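# Set the toppled stool upright inside the dashed rectangle

## Task

Turn the stool that lies on its side so it stands upright on its legs, with it ending up within the dashed rectangle marked on the table.

## Robot and tools

Robot: two arms on a table, left_arm with a five-finger left hand and right_arm with a five-finger right hand (mirror images). Calibrated bases in the scene frame: left_arm at (-0.070, +0.382, 0) m, right_arm at (+0.067, -0.393, 0) m. Scene frame: origin at table-top height halfway between the arms, +x out over the table, +y toward left_arm, +z up. Image left/right does not match arm names. Cameras: cam_head_left, cam_head_right, cam_high, cam_low (896x504), cam_left_wrist, cam_right_wrist (672x504).

Hand point: a spot 0.05 m in front of the palm and 0.15 m from the wrist flange. Its +z runs along straight fingers, +y out of the palm, +x across the palm away from the thumb on the right hand (toward the thumb on the left hand). Straight fingertips reach 0.06-0.07 m past it along +z, 0.06 m behind it along -y. A wrist bracket on the little-finger side can collide. With fingers level the wrist may hang up to 0.11 m (palm down) or 0.23 m (palm up) below the point and touch the table first.

Row layout (28 numbers, each -1 to 1), shared by execute_actions and move: left_arm dx, dy, dz, rx, ry, rz, then left hand little, ring, middle, index, thumb_bend, thumb_turn, force_limit, speed; then the same 14 for right_arm. Pose numbers are offsets, not poses: measured along scene axes from that arm's Hand target as it stood when the action or move began; 1.0 = 0.6 m for dx/dy/dz and 180 degrees for rx/ry/rz, the three angles forming one rotation vector about the hand point. Repeating an offset moves the arm further. All six zero re-commands the current Hand target. Hand numbers are absolute: +1 open/straight, -1 closed; thumb_turn -1 puts the thumb opposite the fingers, +1 beside the palm. force_limit maps -1..+1 to about 0..10 N fingertip force (0..15 N for the two thumb motors). speed rises from nearly zero at -1 to full at +0.48 and stays full above. Every row must restate both hands: repeat the last eight numbers you sent for that hand (or, before any were sent, its hand_measured plus hand_force_limit and hand_speed). A motor only starts when its target changes by 0.002 or more. For a soft grip close at speed -0.94 or below; the hand holds objects 0.035-0.065 m thick with the thumb in front, handles down to about 0.025 m. To grip harder, raise force_limit and send a target more closed than hand_measured; to loosen, send one more open.

execute_actions(actions, cameras): actions is a list of actions; each action is up to 15 rows, one per 1/30 s step, the last row held if fewer. Each row counts from the pose at the action's start. Images return only for an empty actions list or when cameras names them (["all"] for all).

move(target, speed, blend, stop_force, zero, blocking, cameras): target is one 28-number row or up to 15 rows, all offsets from the same starting Hand targets. speed is m/s, 0.002-3.6, default 0.25 (turning up to twice that in rad/s), one value or one per target. blend in m rounds corners in a list. stop_force, 3-120 N, ends an arm's path when its wrist sensor feels that much push against its motion; leave it out when backing away from contact, and do not rely on it while rotating or to sense light tipping. zero (only with stop_force) re-zeroes first if true. blocking=false returns early but cannot combine with stop_force. Paths are straight, ignore obstacles, and may lag or overshoot; avoid passing near an arm's own base. Result adds a move: line, e.g. done, off_target, moving, held, fault, plus limits such as paced or held.

wait(seconds 0-10), stop() to brake a running move, zoom_image(camera, region [x0,y0,x1,y1], at most 504x504 px, newest images only), show_instructions() for the reference pages, zero_wrist_force(arm: left_arm or right_arm), finished_scene(scene: 1 or 2) to close the scene once the stool stands correctly on its own.

Results: end_effector_position (m), end_effector_quat_wxyz, velocities, Hand target (base for next offsets), joint positions and torques, Wrist force/torque in the hand's axes plus the peak since last shown, hand_measured, hand_stopped_by (moving, target, force, stalled, fault), hand_load_n (positive when the finger is pushed open; near 0 after a lost grip). The hand may settle short of Hand target; send the gap as an offset. Commanded orientation is limited to 32 degrees from the measured one per step.

Cautions: any object leaving the table fails the task. Avoid slamming, dropping or hard pushing. About 150 N on an arm, or joint contact torque over 139 N m (shoulder/elbow) or 26 N m (wrists), stops that arm for 10 s; a stiff arm commanded a little past a firm contact can trigger this. Keep the hands from gripping or pressing each other; a clearance check may withhold steps when arms come close. Long stretched holds heat motors: MOTOR HOT appears at 70 °C and a brake stop comes at 85 °C. Something may nudge loose objects now and then.

Each tool is called after ">>>" as name(argument=value, ...), one argument or row to a line, values as JSON.

Reference images:

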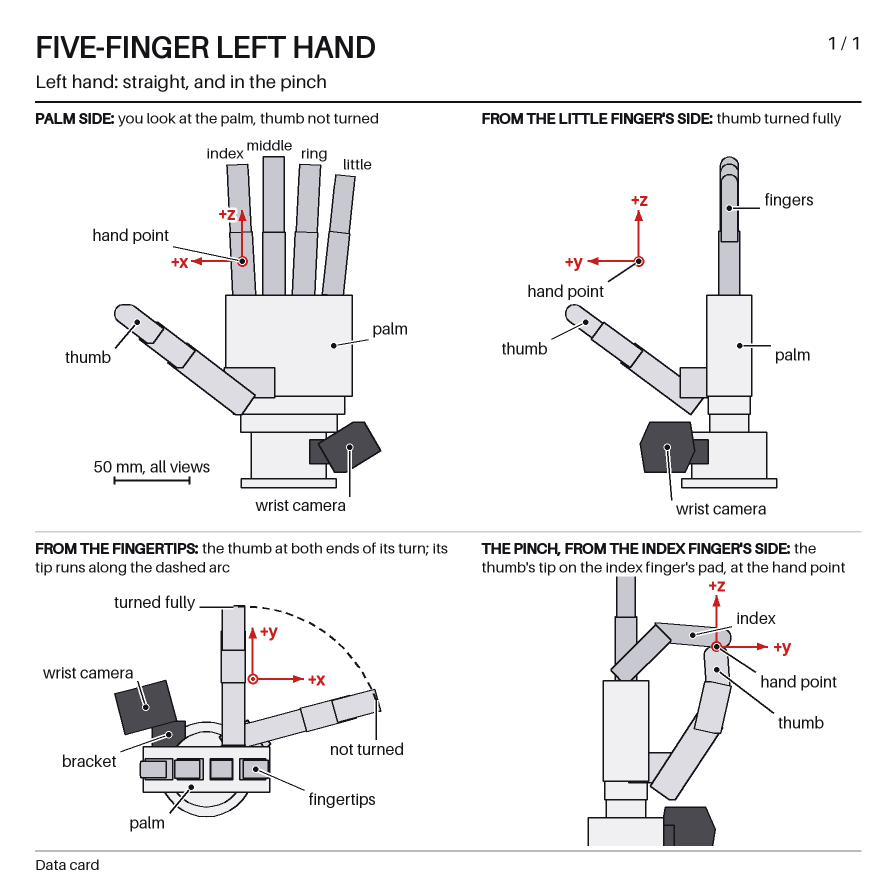

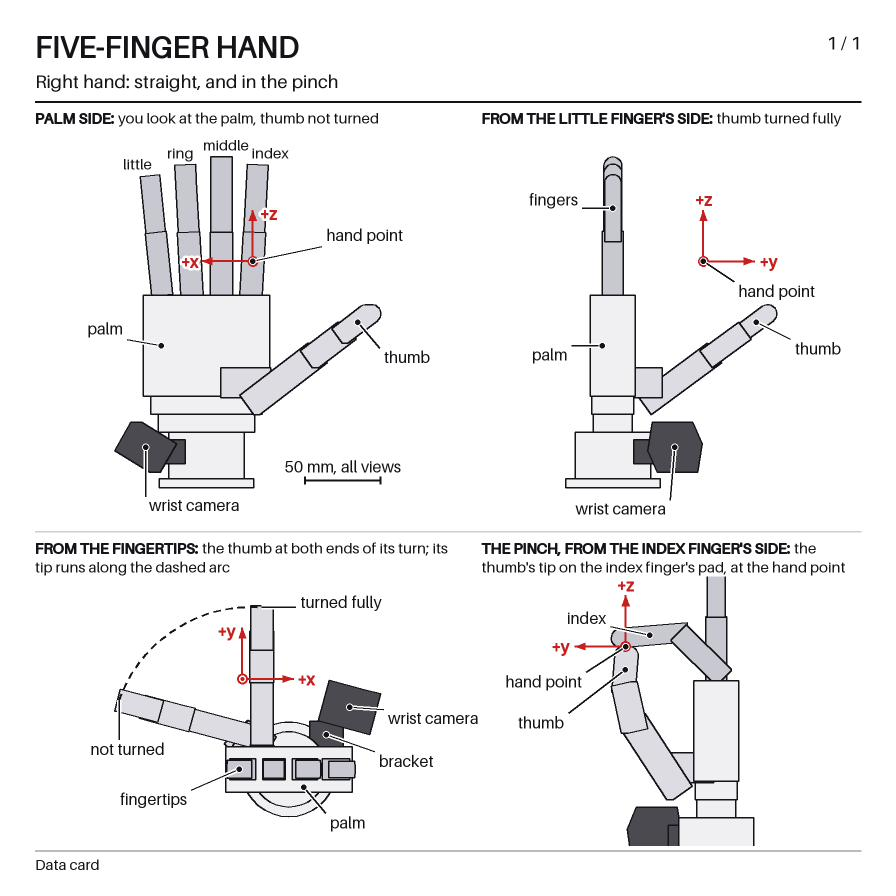

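## Session

>>> execute_actions(
  actions=[],
)

Scene clock: 0.00 s.
left_arm: end_effector_position=(+0.4260, +0.4126, +0.2918) hand_measured=(+1.000, +1.000, +1.000, +1.000, +1.000, +1.000) hand_load_n=(+0.0, +0.0, +0.0, +0.0, +0.0, +0.0) hand_stopped_by=(target, target, target, target, target, target) hand_force_limit=0.00 hand_speed=-0.80 end_effector_quat_wxyz=(+0.337, -0.524, +0.762, +0.177) | right_arm: end_effector_position=(+0.0976, +0.0217, +0.3048) hand_measured=(+1.000, +1.000, +1.000, +1.000, +1.000, +1.000) hand_load_n=(+0.0, +0.0, +0.0, +0.0, +0.0, +0.0) hand_stopped_by=(target, target, target, target, target, target) hand_force_limit=0.00 hand_speed=-0.80 end_effector_quat_wxyz=(-0.201, -0.589, +0.782, +0.045)
Joint positions: left_arm=[3.16 -1.99 -1.183 2.042 -2.239 3.673] | right_arm=[0.87 -1.256 1.461 1.743 1.396 -2.023]
Joint velocities: within noise
Joint torques (N m): no reading
Wrist force (N): no reading
Wrist torque (N m): no reading
Wrist force, peak (N): no reading
Hand target: left_arm +0.4260, +0.4126, +0.2918; +0.337, -0.524, +0.762, +0.177 | right_arm +0.0976, +0.0217, +0.3048; -0.201, -0.589, +0.782, +0.045

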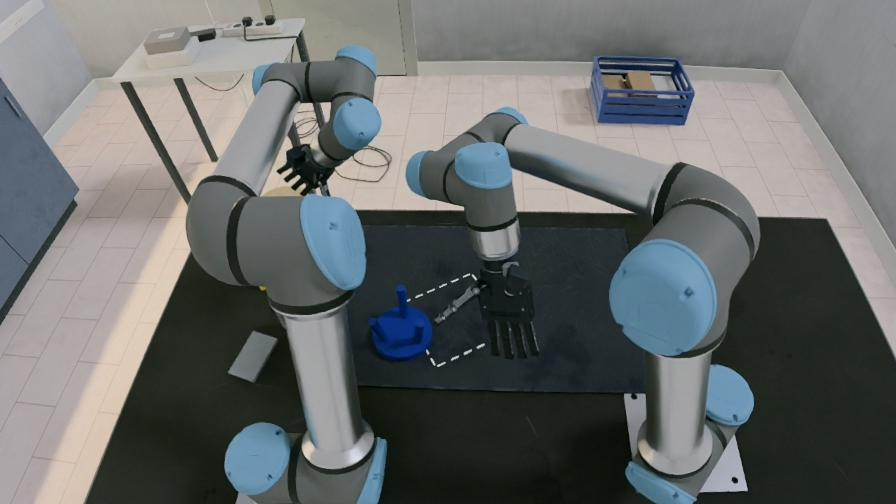

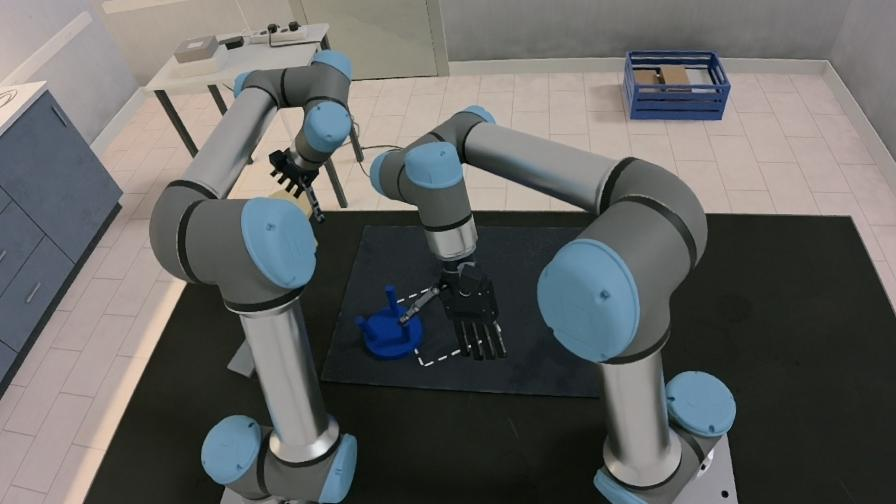

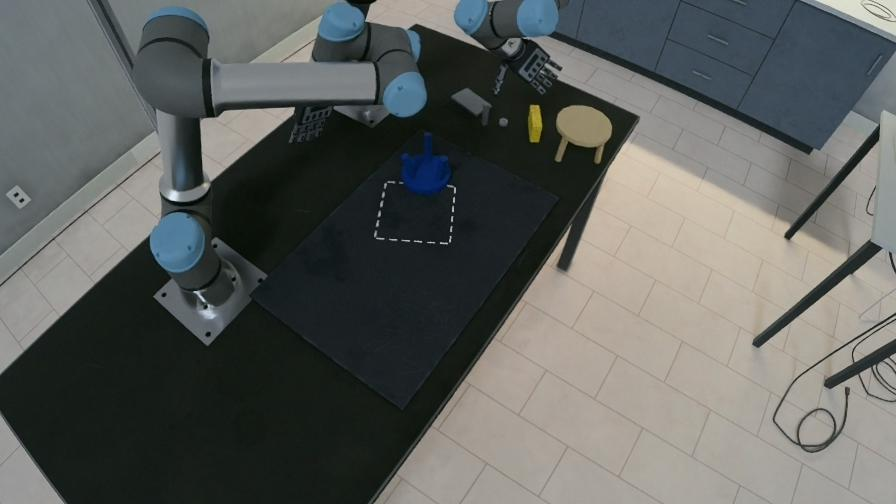

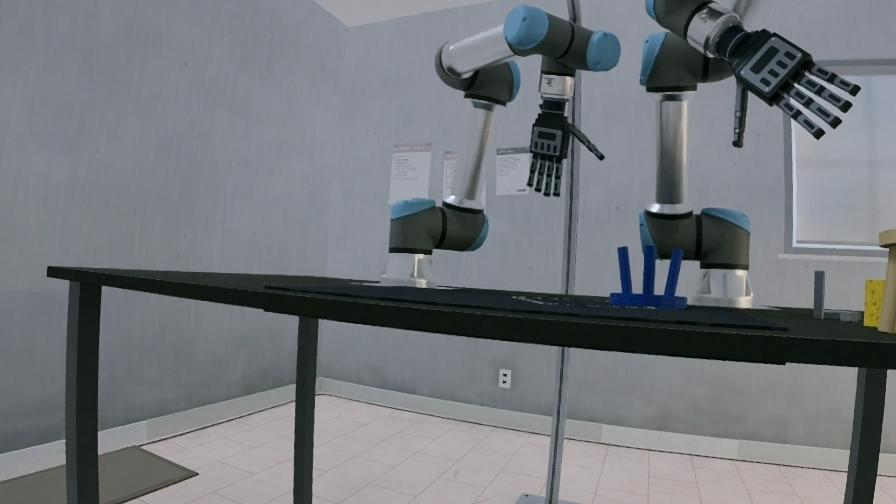

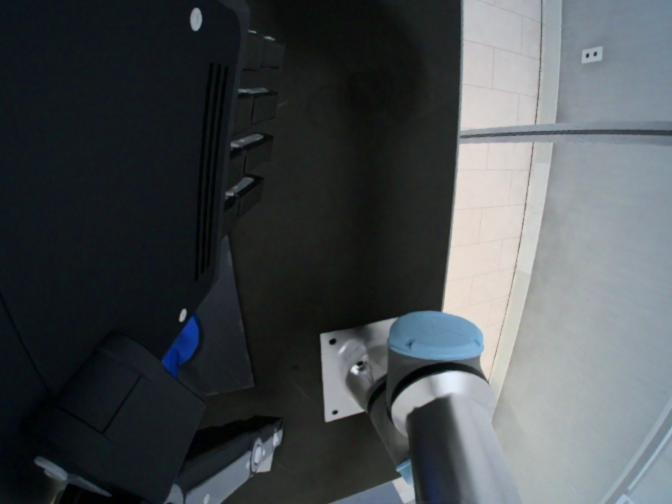

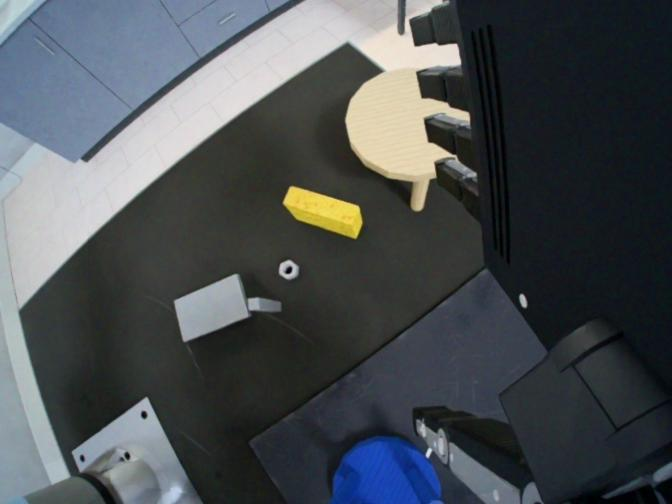

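>>> zoom_image(
  camera="cam_head_left",
  region=[340, 250, 560, 380],
)

>>> zoom_image(
  camera="cam_high",
  region=[340, 80, 560, 260],
)

>>> zoom_image(
  camera="cam_low",
  region=[500, 220, 780, 360],
)

>>> zoom_image(
  camera="cam_head_right",
  region=[330, 240, 530, 380],
)

>>> zoom_image(
  camera="cam_right_wrist",
  region=[240, 380, 480, 504],
)

Scaled by 2.291 from the camera's 896x504 image, which has a finer 1280x720 frame.

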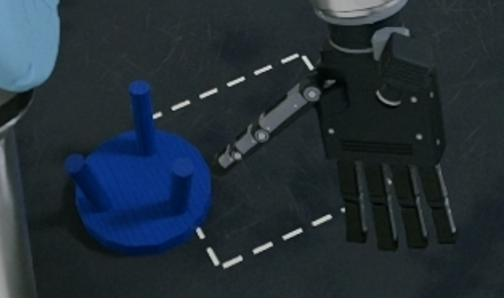

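Scaled by 2.291 from the camera's 896x504 image, which has a finer 1280x720 frame.

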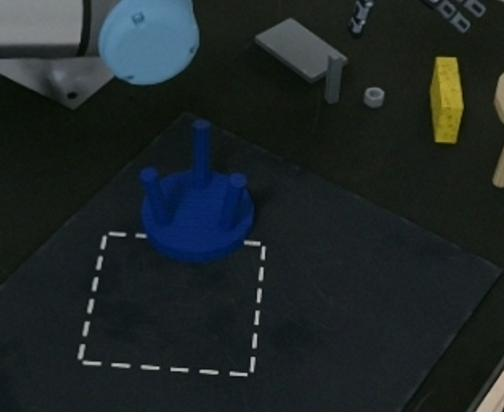

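Scaled by 1.800 from the camera's 896x504 image, which has a finer 1280x720 frame.

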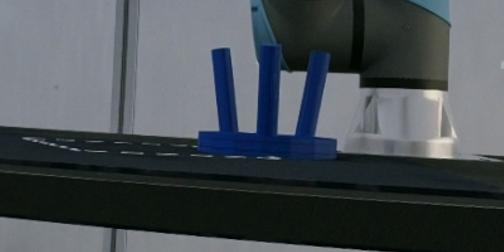

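Scaled by 2.520 from the camera's 896x504 image, which has a finer 1280x720 frame.

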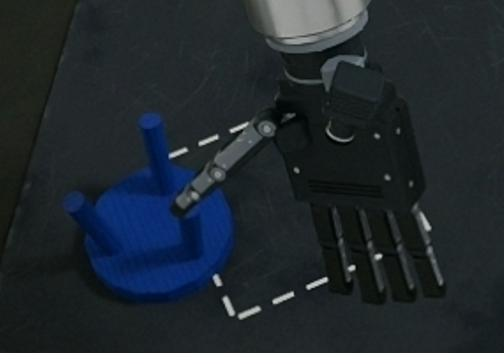

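Scaled by 2.100 from the camera's 672x504 image, which has a finer 960x720 frame.

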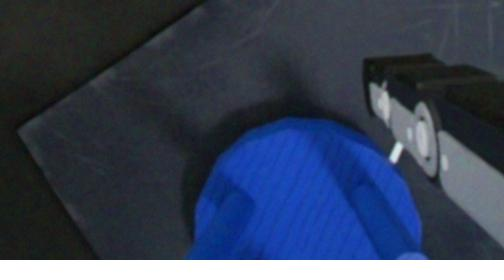

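>>> move(
  target=[
    [-0.333,0.167,0.25,0,0,0,1,1,1,1,1,1,0,-0.8,0.25,-0.12,0.2,0.24,-0.251,0.224,1,1,1,1,1,1,0,-0.8],
  ],
  cameras=["all"],
)

Scene clock: 135.17 s.
left_arm: end_effector_position=(+0.2262, +0.5128, +0.4419) hand_measured=(+1.000, +1.000, +1.000, +1.000, +1.000, +1.000) hand_load_n=(+0.0, +0.0, +0.0, +0.0, +0.0, +0.0) hand_stopped_by=(target, target, target, target, target, target) hand_force_limit=0.00 hand_speed=-0.80 end_effector_quat_wxyz=(+0.337, -0.524, +0.762, +0.177) | right_arm: end_effector_position=(+0.2475, -0.0503, +0.4248) hand_measured=(+1.000, +1.000, +1.000, +1.000, +1.000, +1.000) hand_load_n=(+0.0, +0.0, +0.0, +0.0, +0.0, +0.0) hand_stopped_by=(target, target, target, target, target, target) hand_force_limit=0.00 hand_speed=-0.80 end_effector_quat_wxyz=(-0.319, +0.812, -0.488, -0.028)
Joint positions: left_arm=[3.549 -1.453 -1.372 1.908 -2.034 4.067] | right_arm=[0.326 -1.701 1.429 1.349 1.125 -3.188]
Joint torques (N m): left_arm=[-1.48 9.48 11.15 1.87 -2.78 -1.68] | right_arm=[-3.47 1.2 -29.17 2.04 -0.11 -1.26]
Wrist force (N): left_arm=[-0.4 -0.2 0.1] | right_arm=[-0.8 0.2 -0.4]
Wrist torque (N m): left_arm=[-0.09 0.08 0.07] | right_arm=[0.00 0.15 -0.25]
Wrist force, peak (N): left_arm=[-0.9 0.9 -0.1] | right_arm=[-1.1 -0.9 -0.5]
Hand target: left_arm +0.2262, +0.5128, +0.4418; +0.337, -0.524, +0.762, +0.177 | right_arm +0.2476, -0.0503, +0.4248; -0.319, +0.812, -0.488, -0.028
Off the commanded pose: left_arm 0.000 m, 0 deg | right_arm 0.000 m, 0 deg.
move: done

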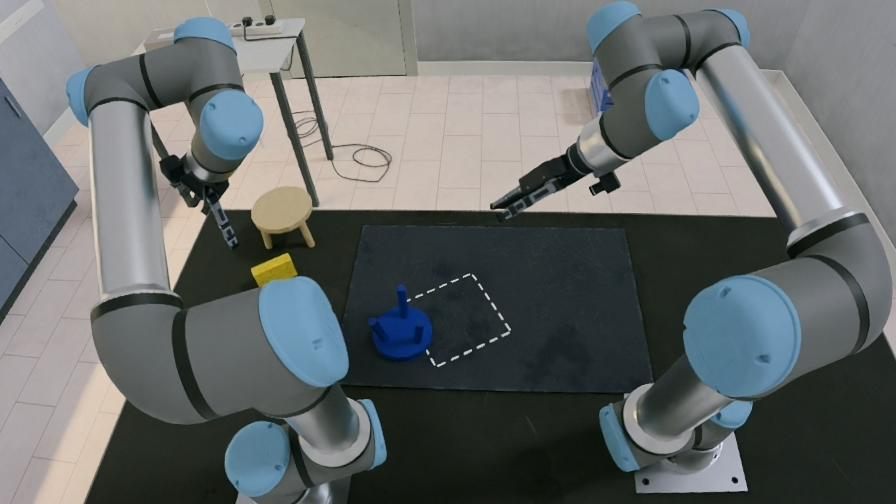

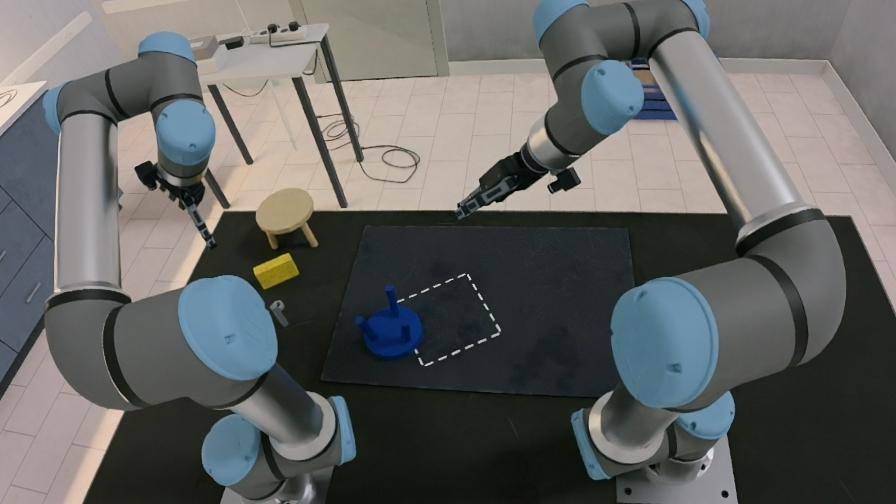

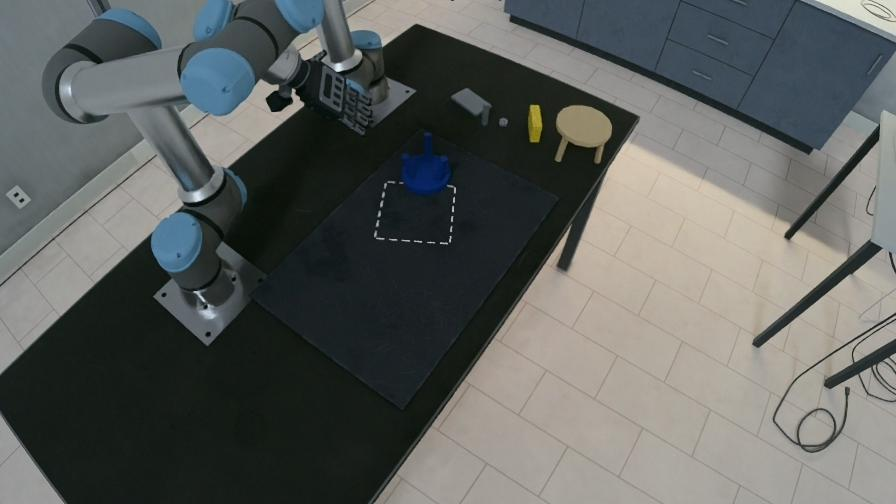

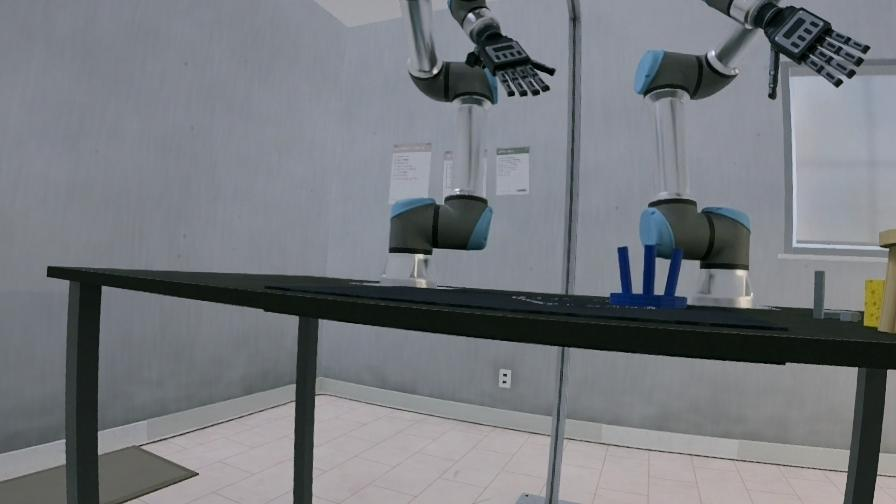

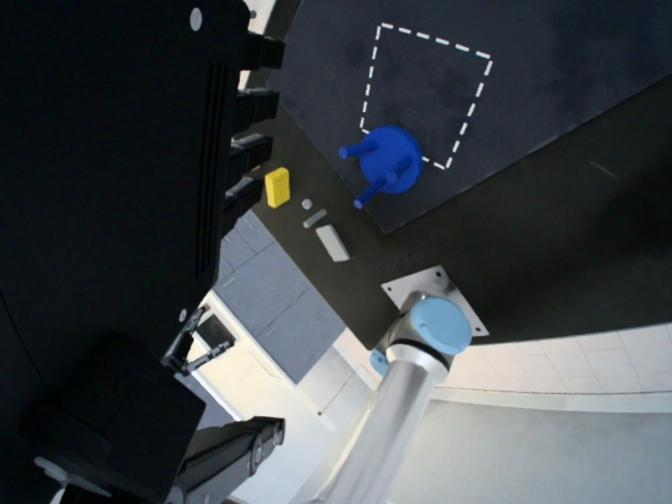

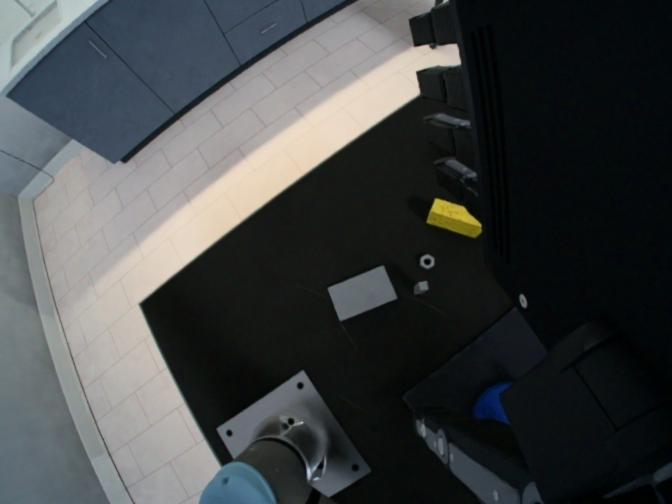

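>>> move(
  target=[
    [0,0,0,0,0,0,1,1,1,1,1,1,0,-0.8,0.204,0.417,-0.208,0.24,-0.251,0.224,1,1,1,1,1,-1,0,0],
  ],
  cameras=["all"],
)

Scene clock: 156.40 s.
left_arm: end_effector_position=(+0.2262, +0.5129, +0.4418) hand_measured=(+1.000, +1.000, +1.000, +1.000, +1.000, +1.000) hand_load_n=(-0.5, +0.0, +0.0, +0.0, +0.0, +0.0) hand_stopped_by=(target, target, target, target, target, target) hand_force_limit=0.00 hand_speed=-0.80 end_effector_quat_wxyz=(+0.337, -0.524, +0.762, +0.177) | right_arm: end_effector_position=(+0.3699, +0.1999, +0.2999) hand_measured=(+1.000, +1.000, +1.000, +1.000, +1.000, -1.000) hand_load_n=(+0.0, +0.0, +0.0, +0.0, +0.0, +0.0) hand_stopped_by=(target, target, target, target, target, target) hand_force_limit=0.00 hand_speed=0.00 end_effector_quat_wxyz=(+0.709, -0.705, -0.005, +0.000)
Joint positions: left_arm=[3.549 -1.453 -1.372 1.908 -2.034 4.067] | right_arm=[0.513 -1.366 1.678 -0.323 0.508 -3.138]
Joint torques (N m): left_arm=[-1.09 5.1 10.99 1.68 -2.47 0.24] | right_arm=[-7.48 -40.05 -21.39 -2.73 2.13 -1.13]
Wrist force (N): left_arm=[-0.5 -0.3 0.2] | right_arm=[-0.3 -0.7 0.8]
Wrist torque (N m): left_arm=[-0.10 0.09 0.07] | right_arm=[-0.44 0.07 -0.04]
Wrist force, peak (N): left_arm=[-0.9 -0.2 0.1] | right_arm=[-0.6 -1.1 1.2]
Hand target: left_arm +0.2262, +0.5128, +0.4418; +0.337, -0.524, +0.762, +0.177 | right_arm +0.3700, +0.1999, +0.3000; +0.709, -0.705, -0.005, +0.000
Off the commanded pose: left_arm 0.000 m, 0 deg | right_arm 0.000 m, 0 deg.
move: done

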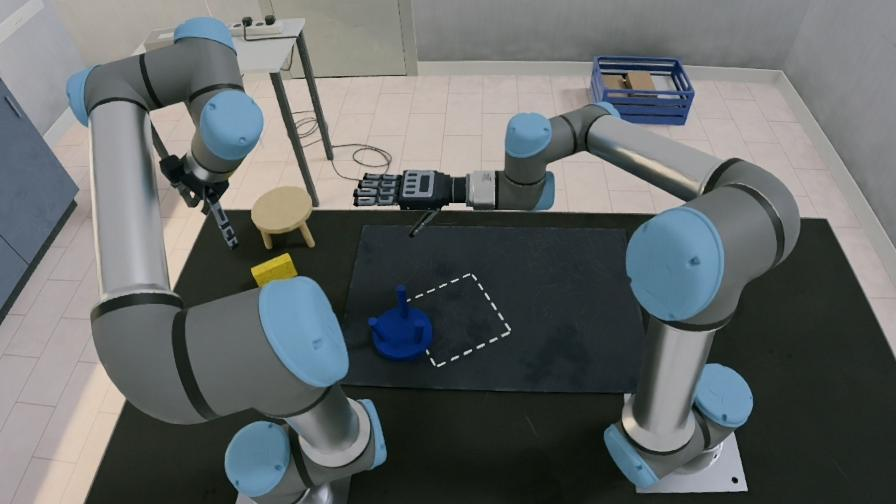

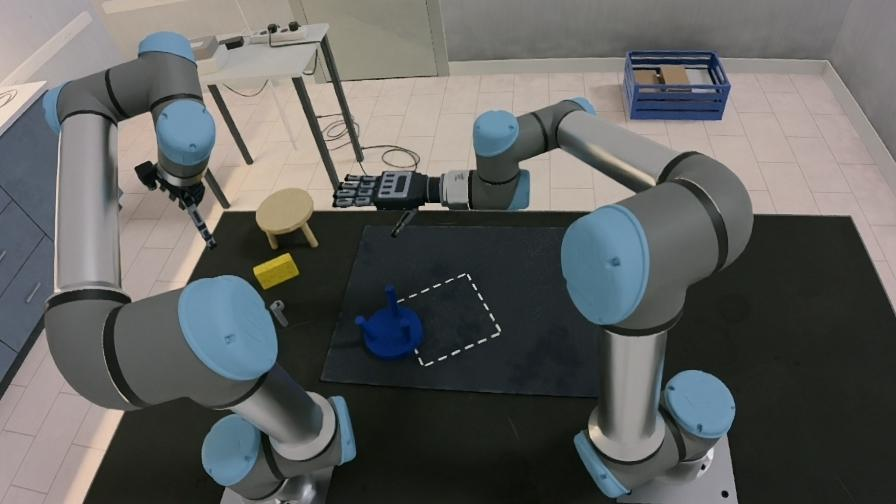

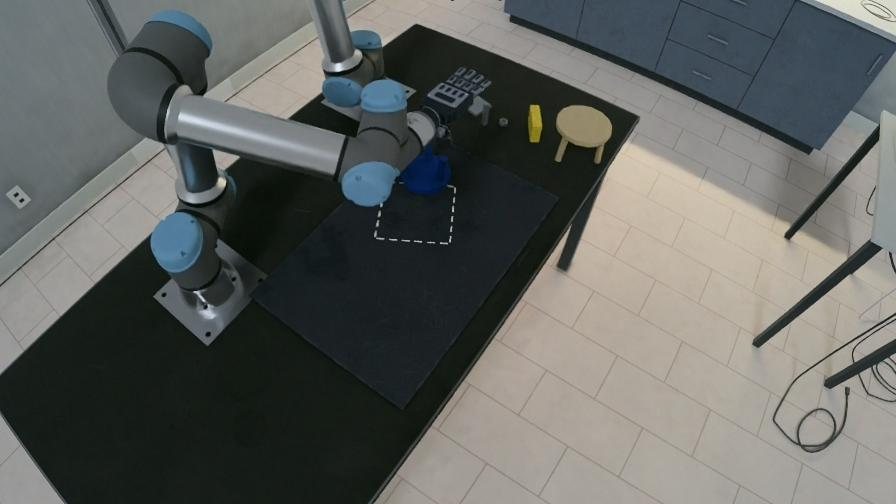

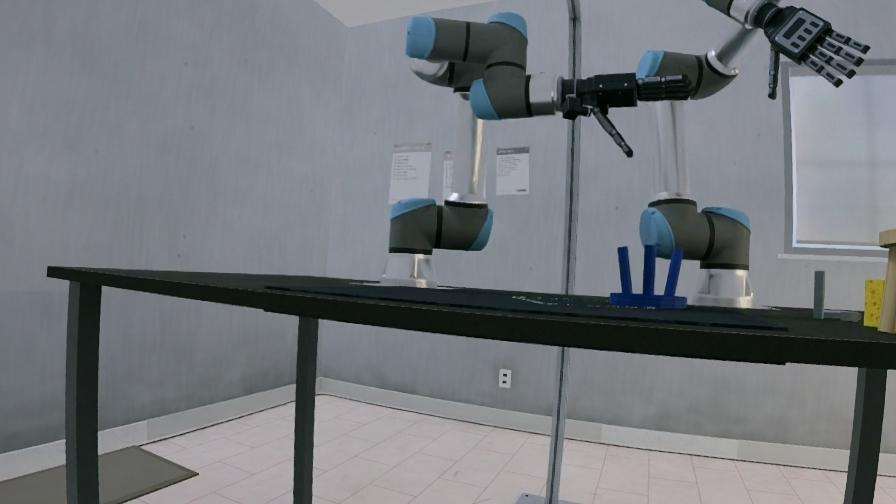

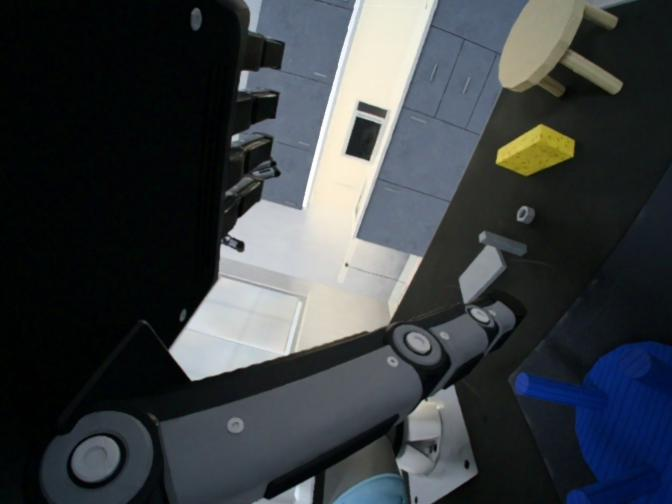

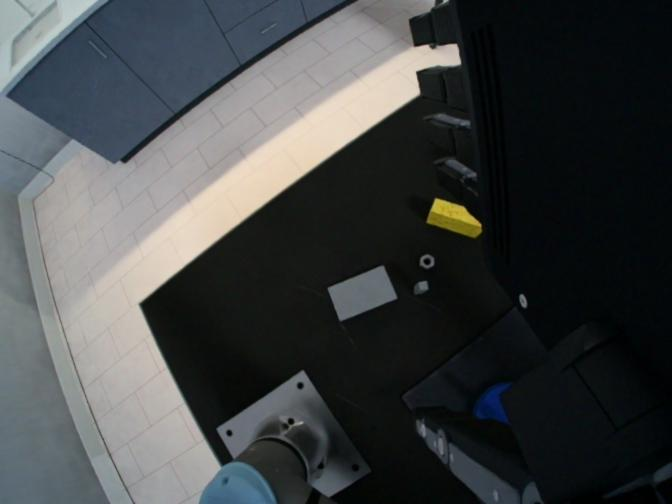

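>>> zoom_image(
  camera="cam_head_left",
  region=[320, 160, 560, 400],
)

>>> zoom_image(
  camera="cam_head_right",
  region=[310, 160, 550, 400],
)

>>> zoom_image(
  camera="cam_high",
  region=[370, 50, 500, 200],
)

>>> zoom_image(
  camera="cam_left_wrist",
  region=[400, 260, 672, 504],
)

Scaled by 2.100 from the camera's 896x504 image, which has a finer 1280x720 frame.

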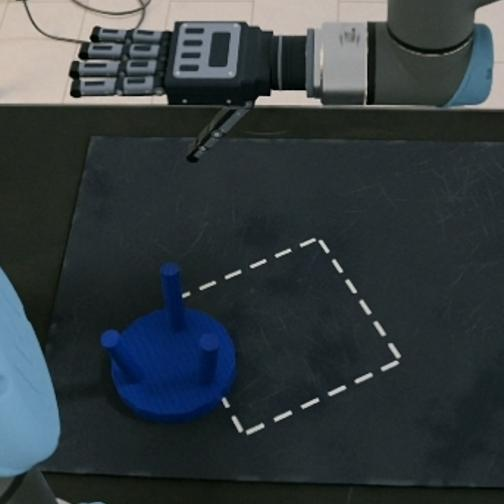

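Scaled by 2.100 from the camera's 896x504 image, which has a finer 1280x720 frame.

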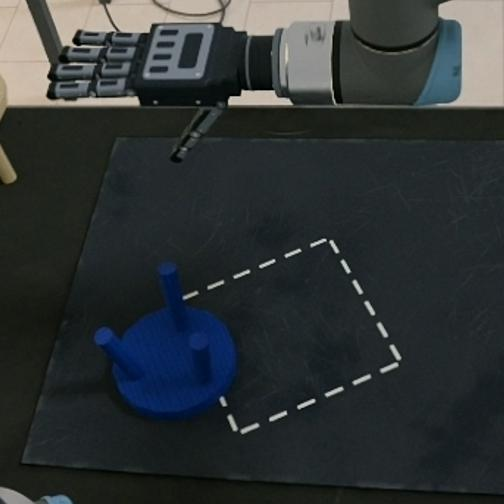

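Scaled by 3.360 from the camera's 896x504 image, which has a finer 1280x720 frame.

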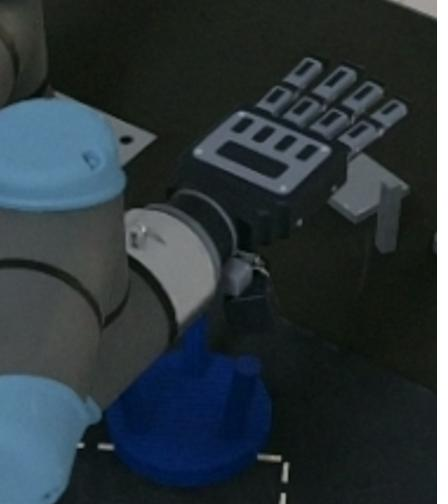

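Scaled by 1.853 from the camera's 672x504 image, which has a finer 960x720 frame.

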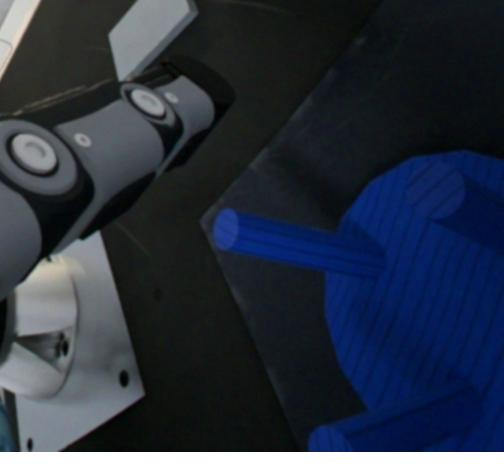

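>>> move(
  target=[0,0,0,0,0,0,1,1,1,1,1,1,0,-0.8,0,0.1,-0.183,0,0,0,1,1,0.3,0.3,1,-1,0,0],
  cameras=["all"],
)

Scene clock: 195.47 s.
left_arm: end_effector_position=(+0.2262, +0.5129, +0.4418) hand_measured=(+1.000, +1.000, +1.000, +1.000, +1.000, +1.000) hand_load_n=(+0.0, +0.0, +0.0, +0.0, +0.0, +0.0) hand_stopped_by=(target, target, target, target, target, target) hand_force_limit=0.00 hand_speed=-0.80 end_effector_quat_wxyz=(+0.337, -0.524, +0.762, +0.177) | right_arm: end_effector_position=(+0.3700, +0.2599, +0.1903) hand_measured=(+1.000, +1.000, +0.300, +0.300, +1.000, -1.000) hand_load_n=(+0.0, +0.0, +0.0, +0.0, +0.0, +0.0) hand_stopped_by=(target, target, target, target, target, target) hand_force_limit=0.00 hand_speed=0.00 end_effector_quat_wxyz=(+0.709, -0.705, -0.005, +0.000)
Joint positions: left_arm=[3.549 -1.453 -1.372 1.908 -2.034 4.067] | right_arm=[0.617 -1.158 1.702 -0.554 0.613 -3.14]
Joint torques (N m): left_arm=[-4.81 5.57 10.79 1.87 -2.34 -2.15] | right_arm=[-4.04 -39.11 -11.11 -2.3 -2.74 -0.23]
Wrist force (N): left_arm=[-0.6 0.0 0.1] | right_arm=[-0.1 -0.4 0.6]
Wrist torque (N m): left_arm=[-0.05 0.10 0.06] | right_arm=[-0.37 0.04 -0.18]
Wrist force, peak (N): left_arm=[-0.8 -0.1 0.2] | right_arm=[0.4 -2.7 -0.3]
Hand target: left_arm +0.2262, +0.5128, +0.4418; +0.337, -0.524, +0.762, +0.177 | right_arm +0.3700, +0.2599, +0.1902; +0.709, -0.705, -0.005, +0.000
Off the commanded pose: left_arm 0.000 m, 0 deg | right_arm 0.000 m, 0 deg.
move: done

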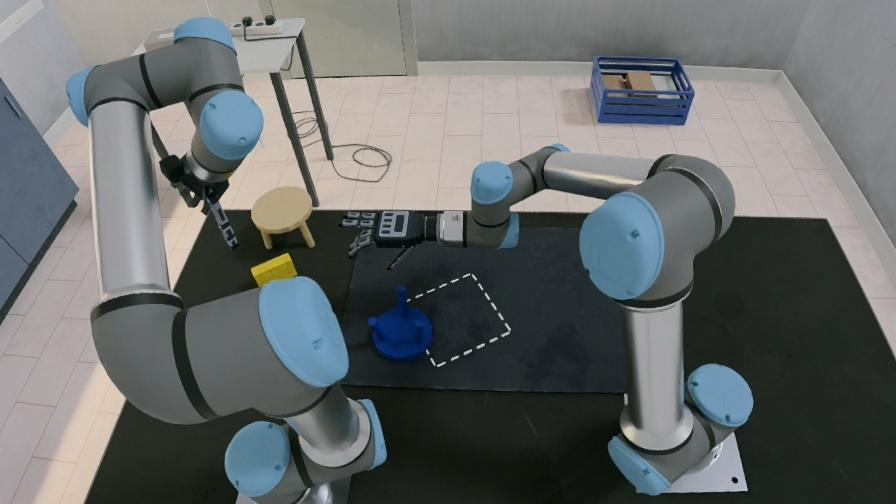

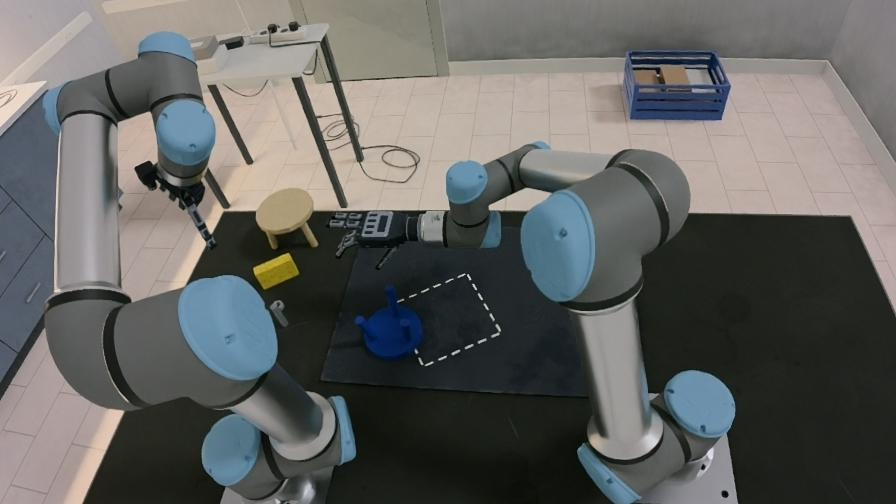

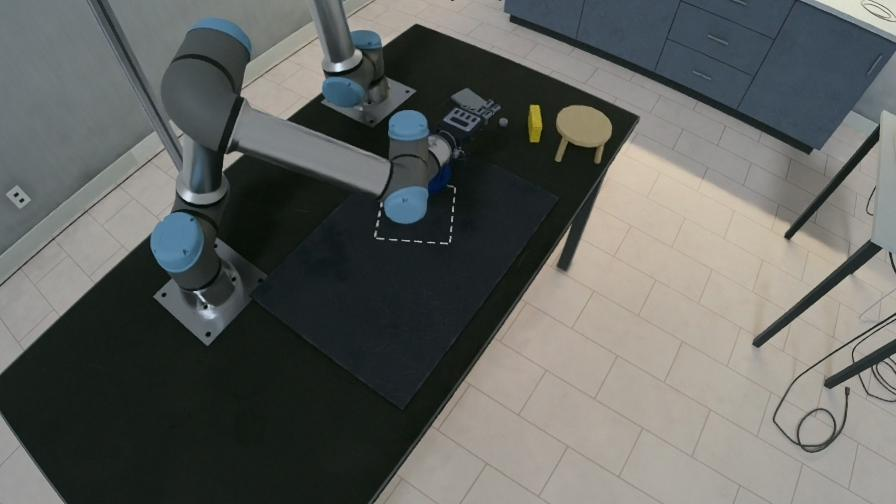

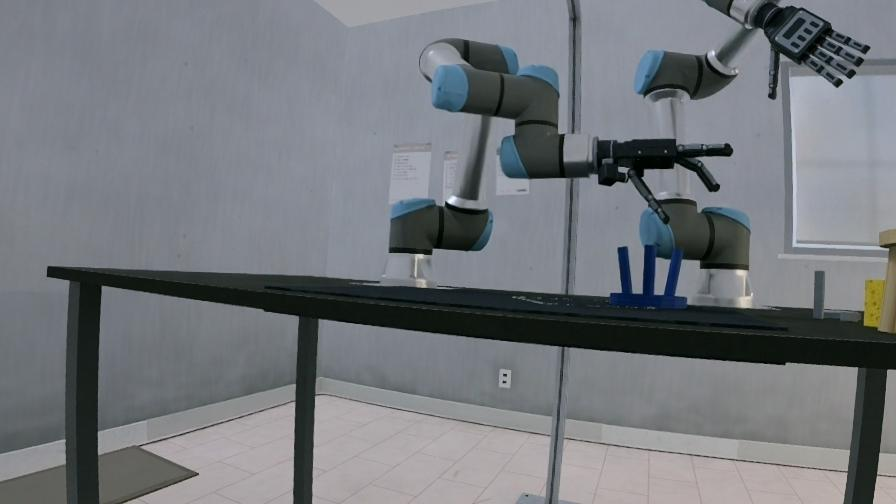

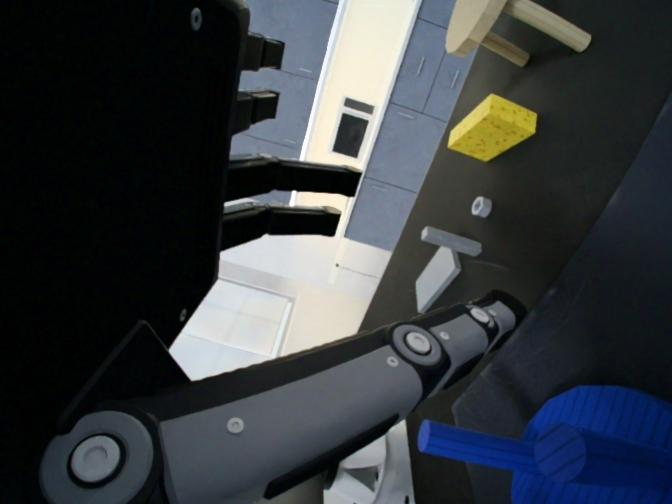

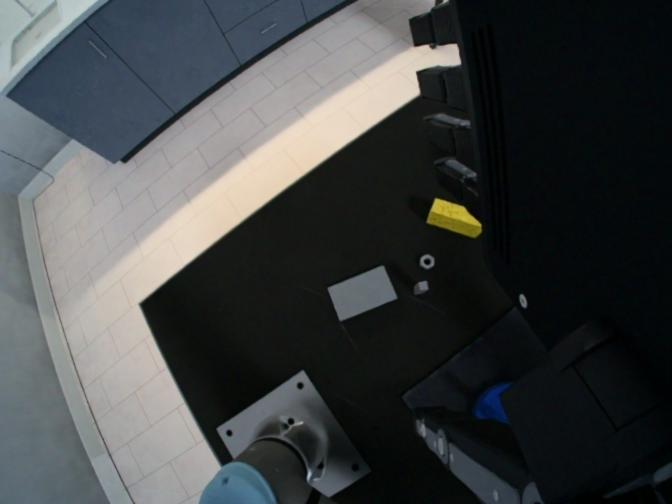

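>>> zoom_image(
  camera="cam_head_left",
  region=[330, 190, 530, 380],
)

>>> zoom_image(
  camera="cam_head_right",
  region=[320, 190, 520, 380],
)

>>> zoom_image(
  camera="cam_low",
  region=[550, 120, 770, 320],
)

>>> zoom_image(
  camera="cam_high",
  region=[380, 70, 520, 210],
)

Scaled by 2.520 from the camera's 896x504 image, which has a finer 1280x720 frame.

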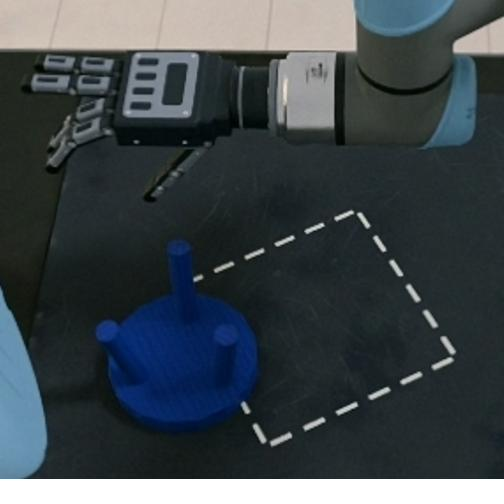

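Scaled by 2.520 from the camera's 896x504 image, which has a finer 1280x720 frame.

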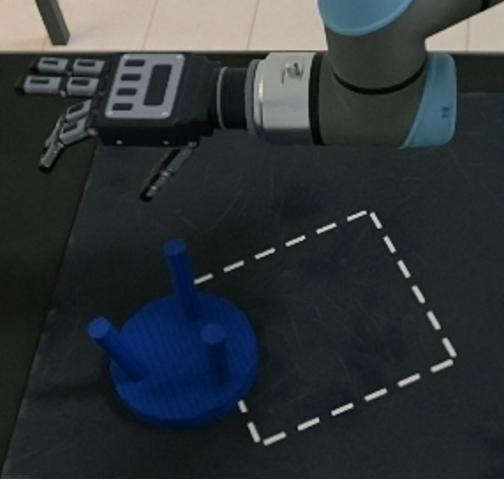

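Scaled by 2.291 from the camera's 896x504 image, which has a finer 1280x720 frame.

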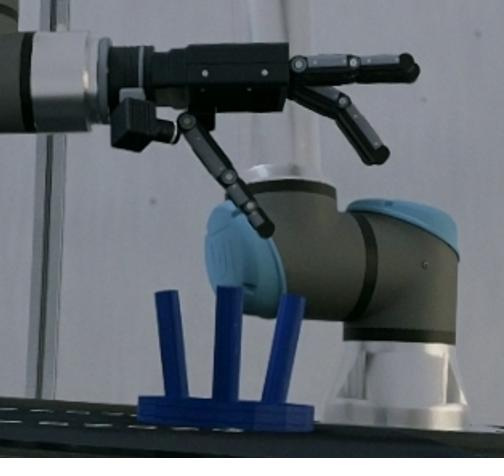

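Scaled by 3.600 from the camera's 896x504 image, which has a finer 1280x720 frame.

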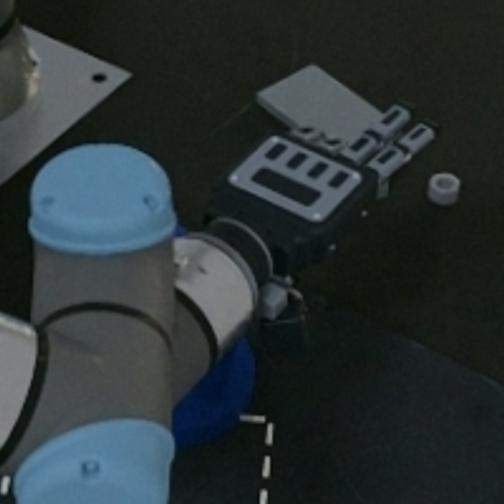

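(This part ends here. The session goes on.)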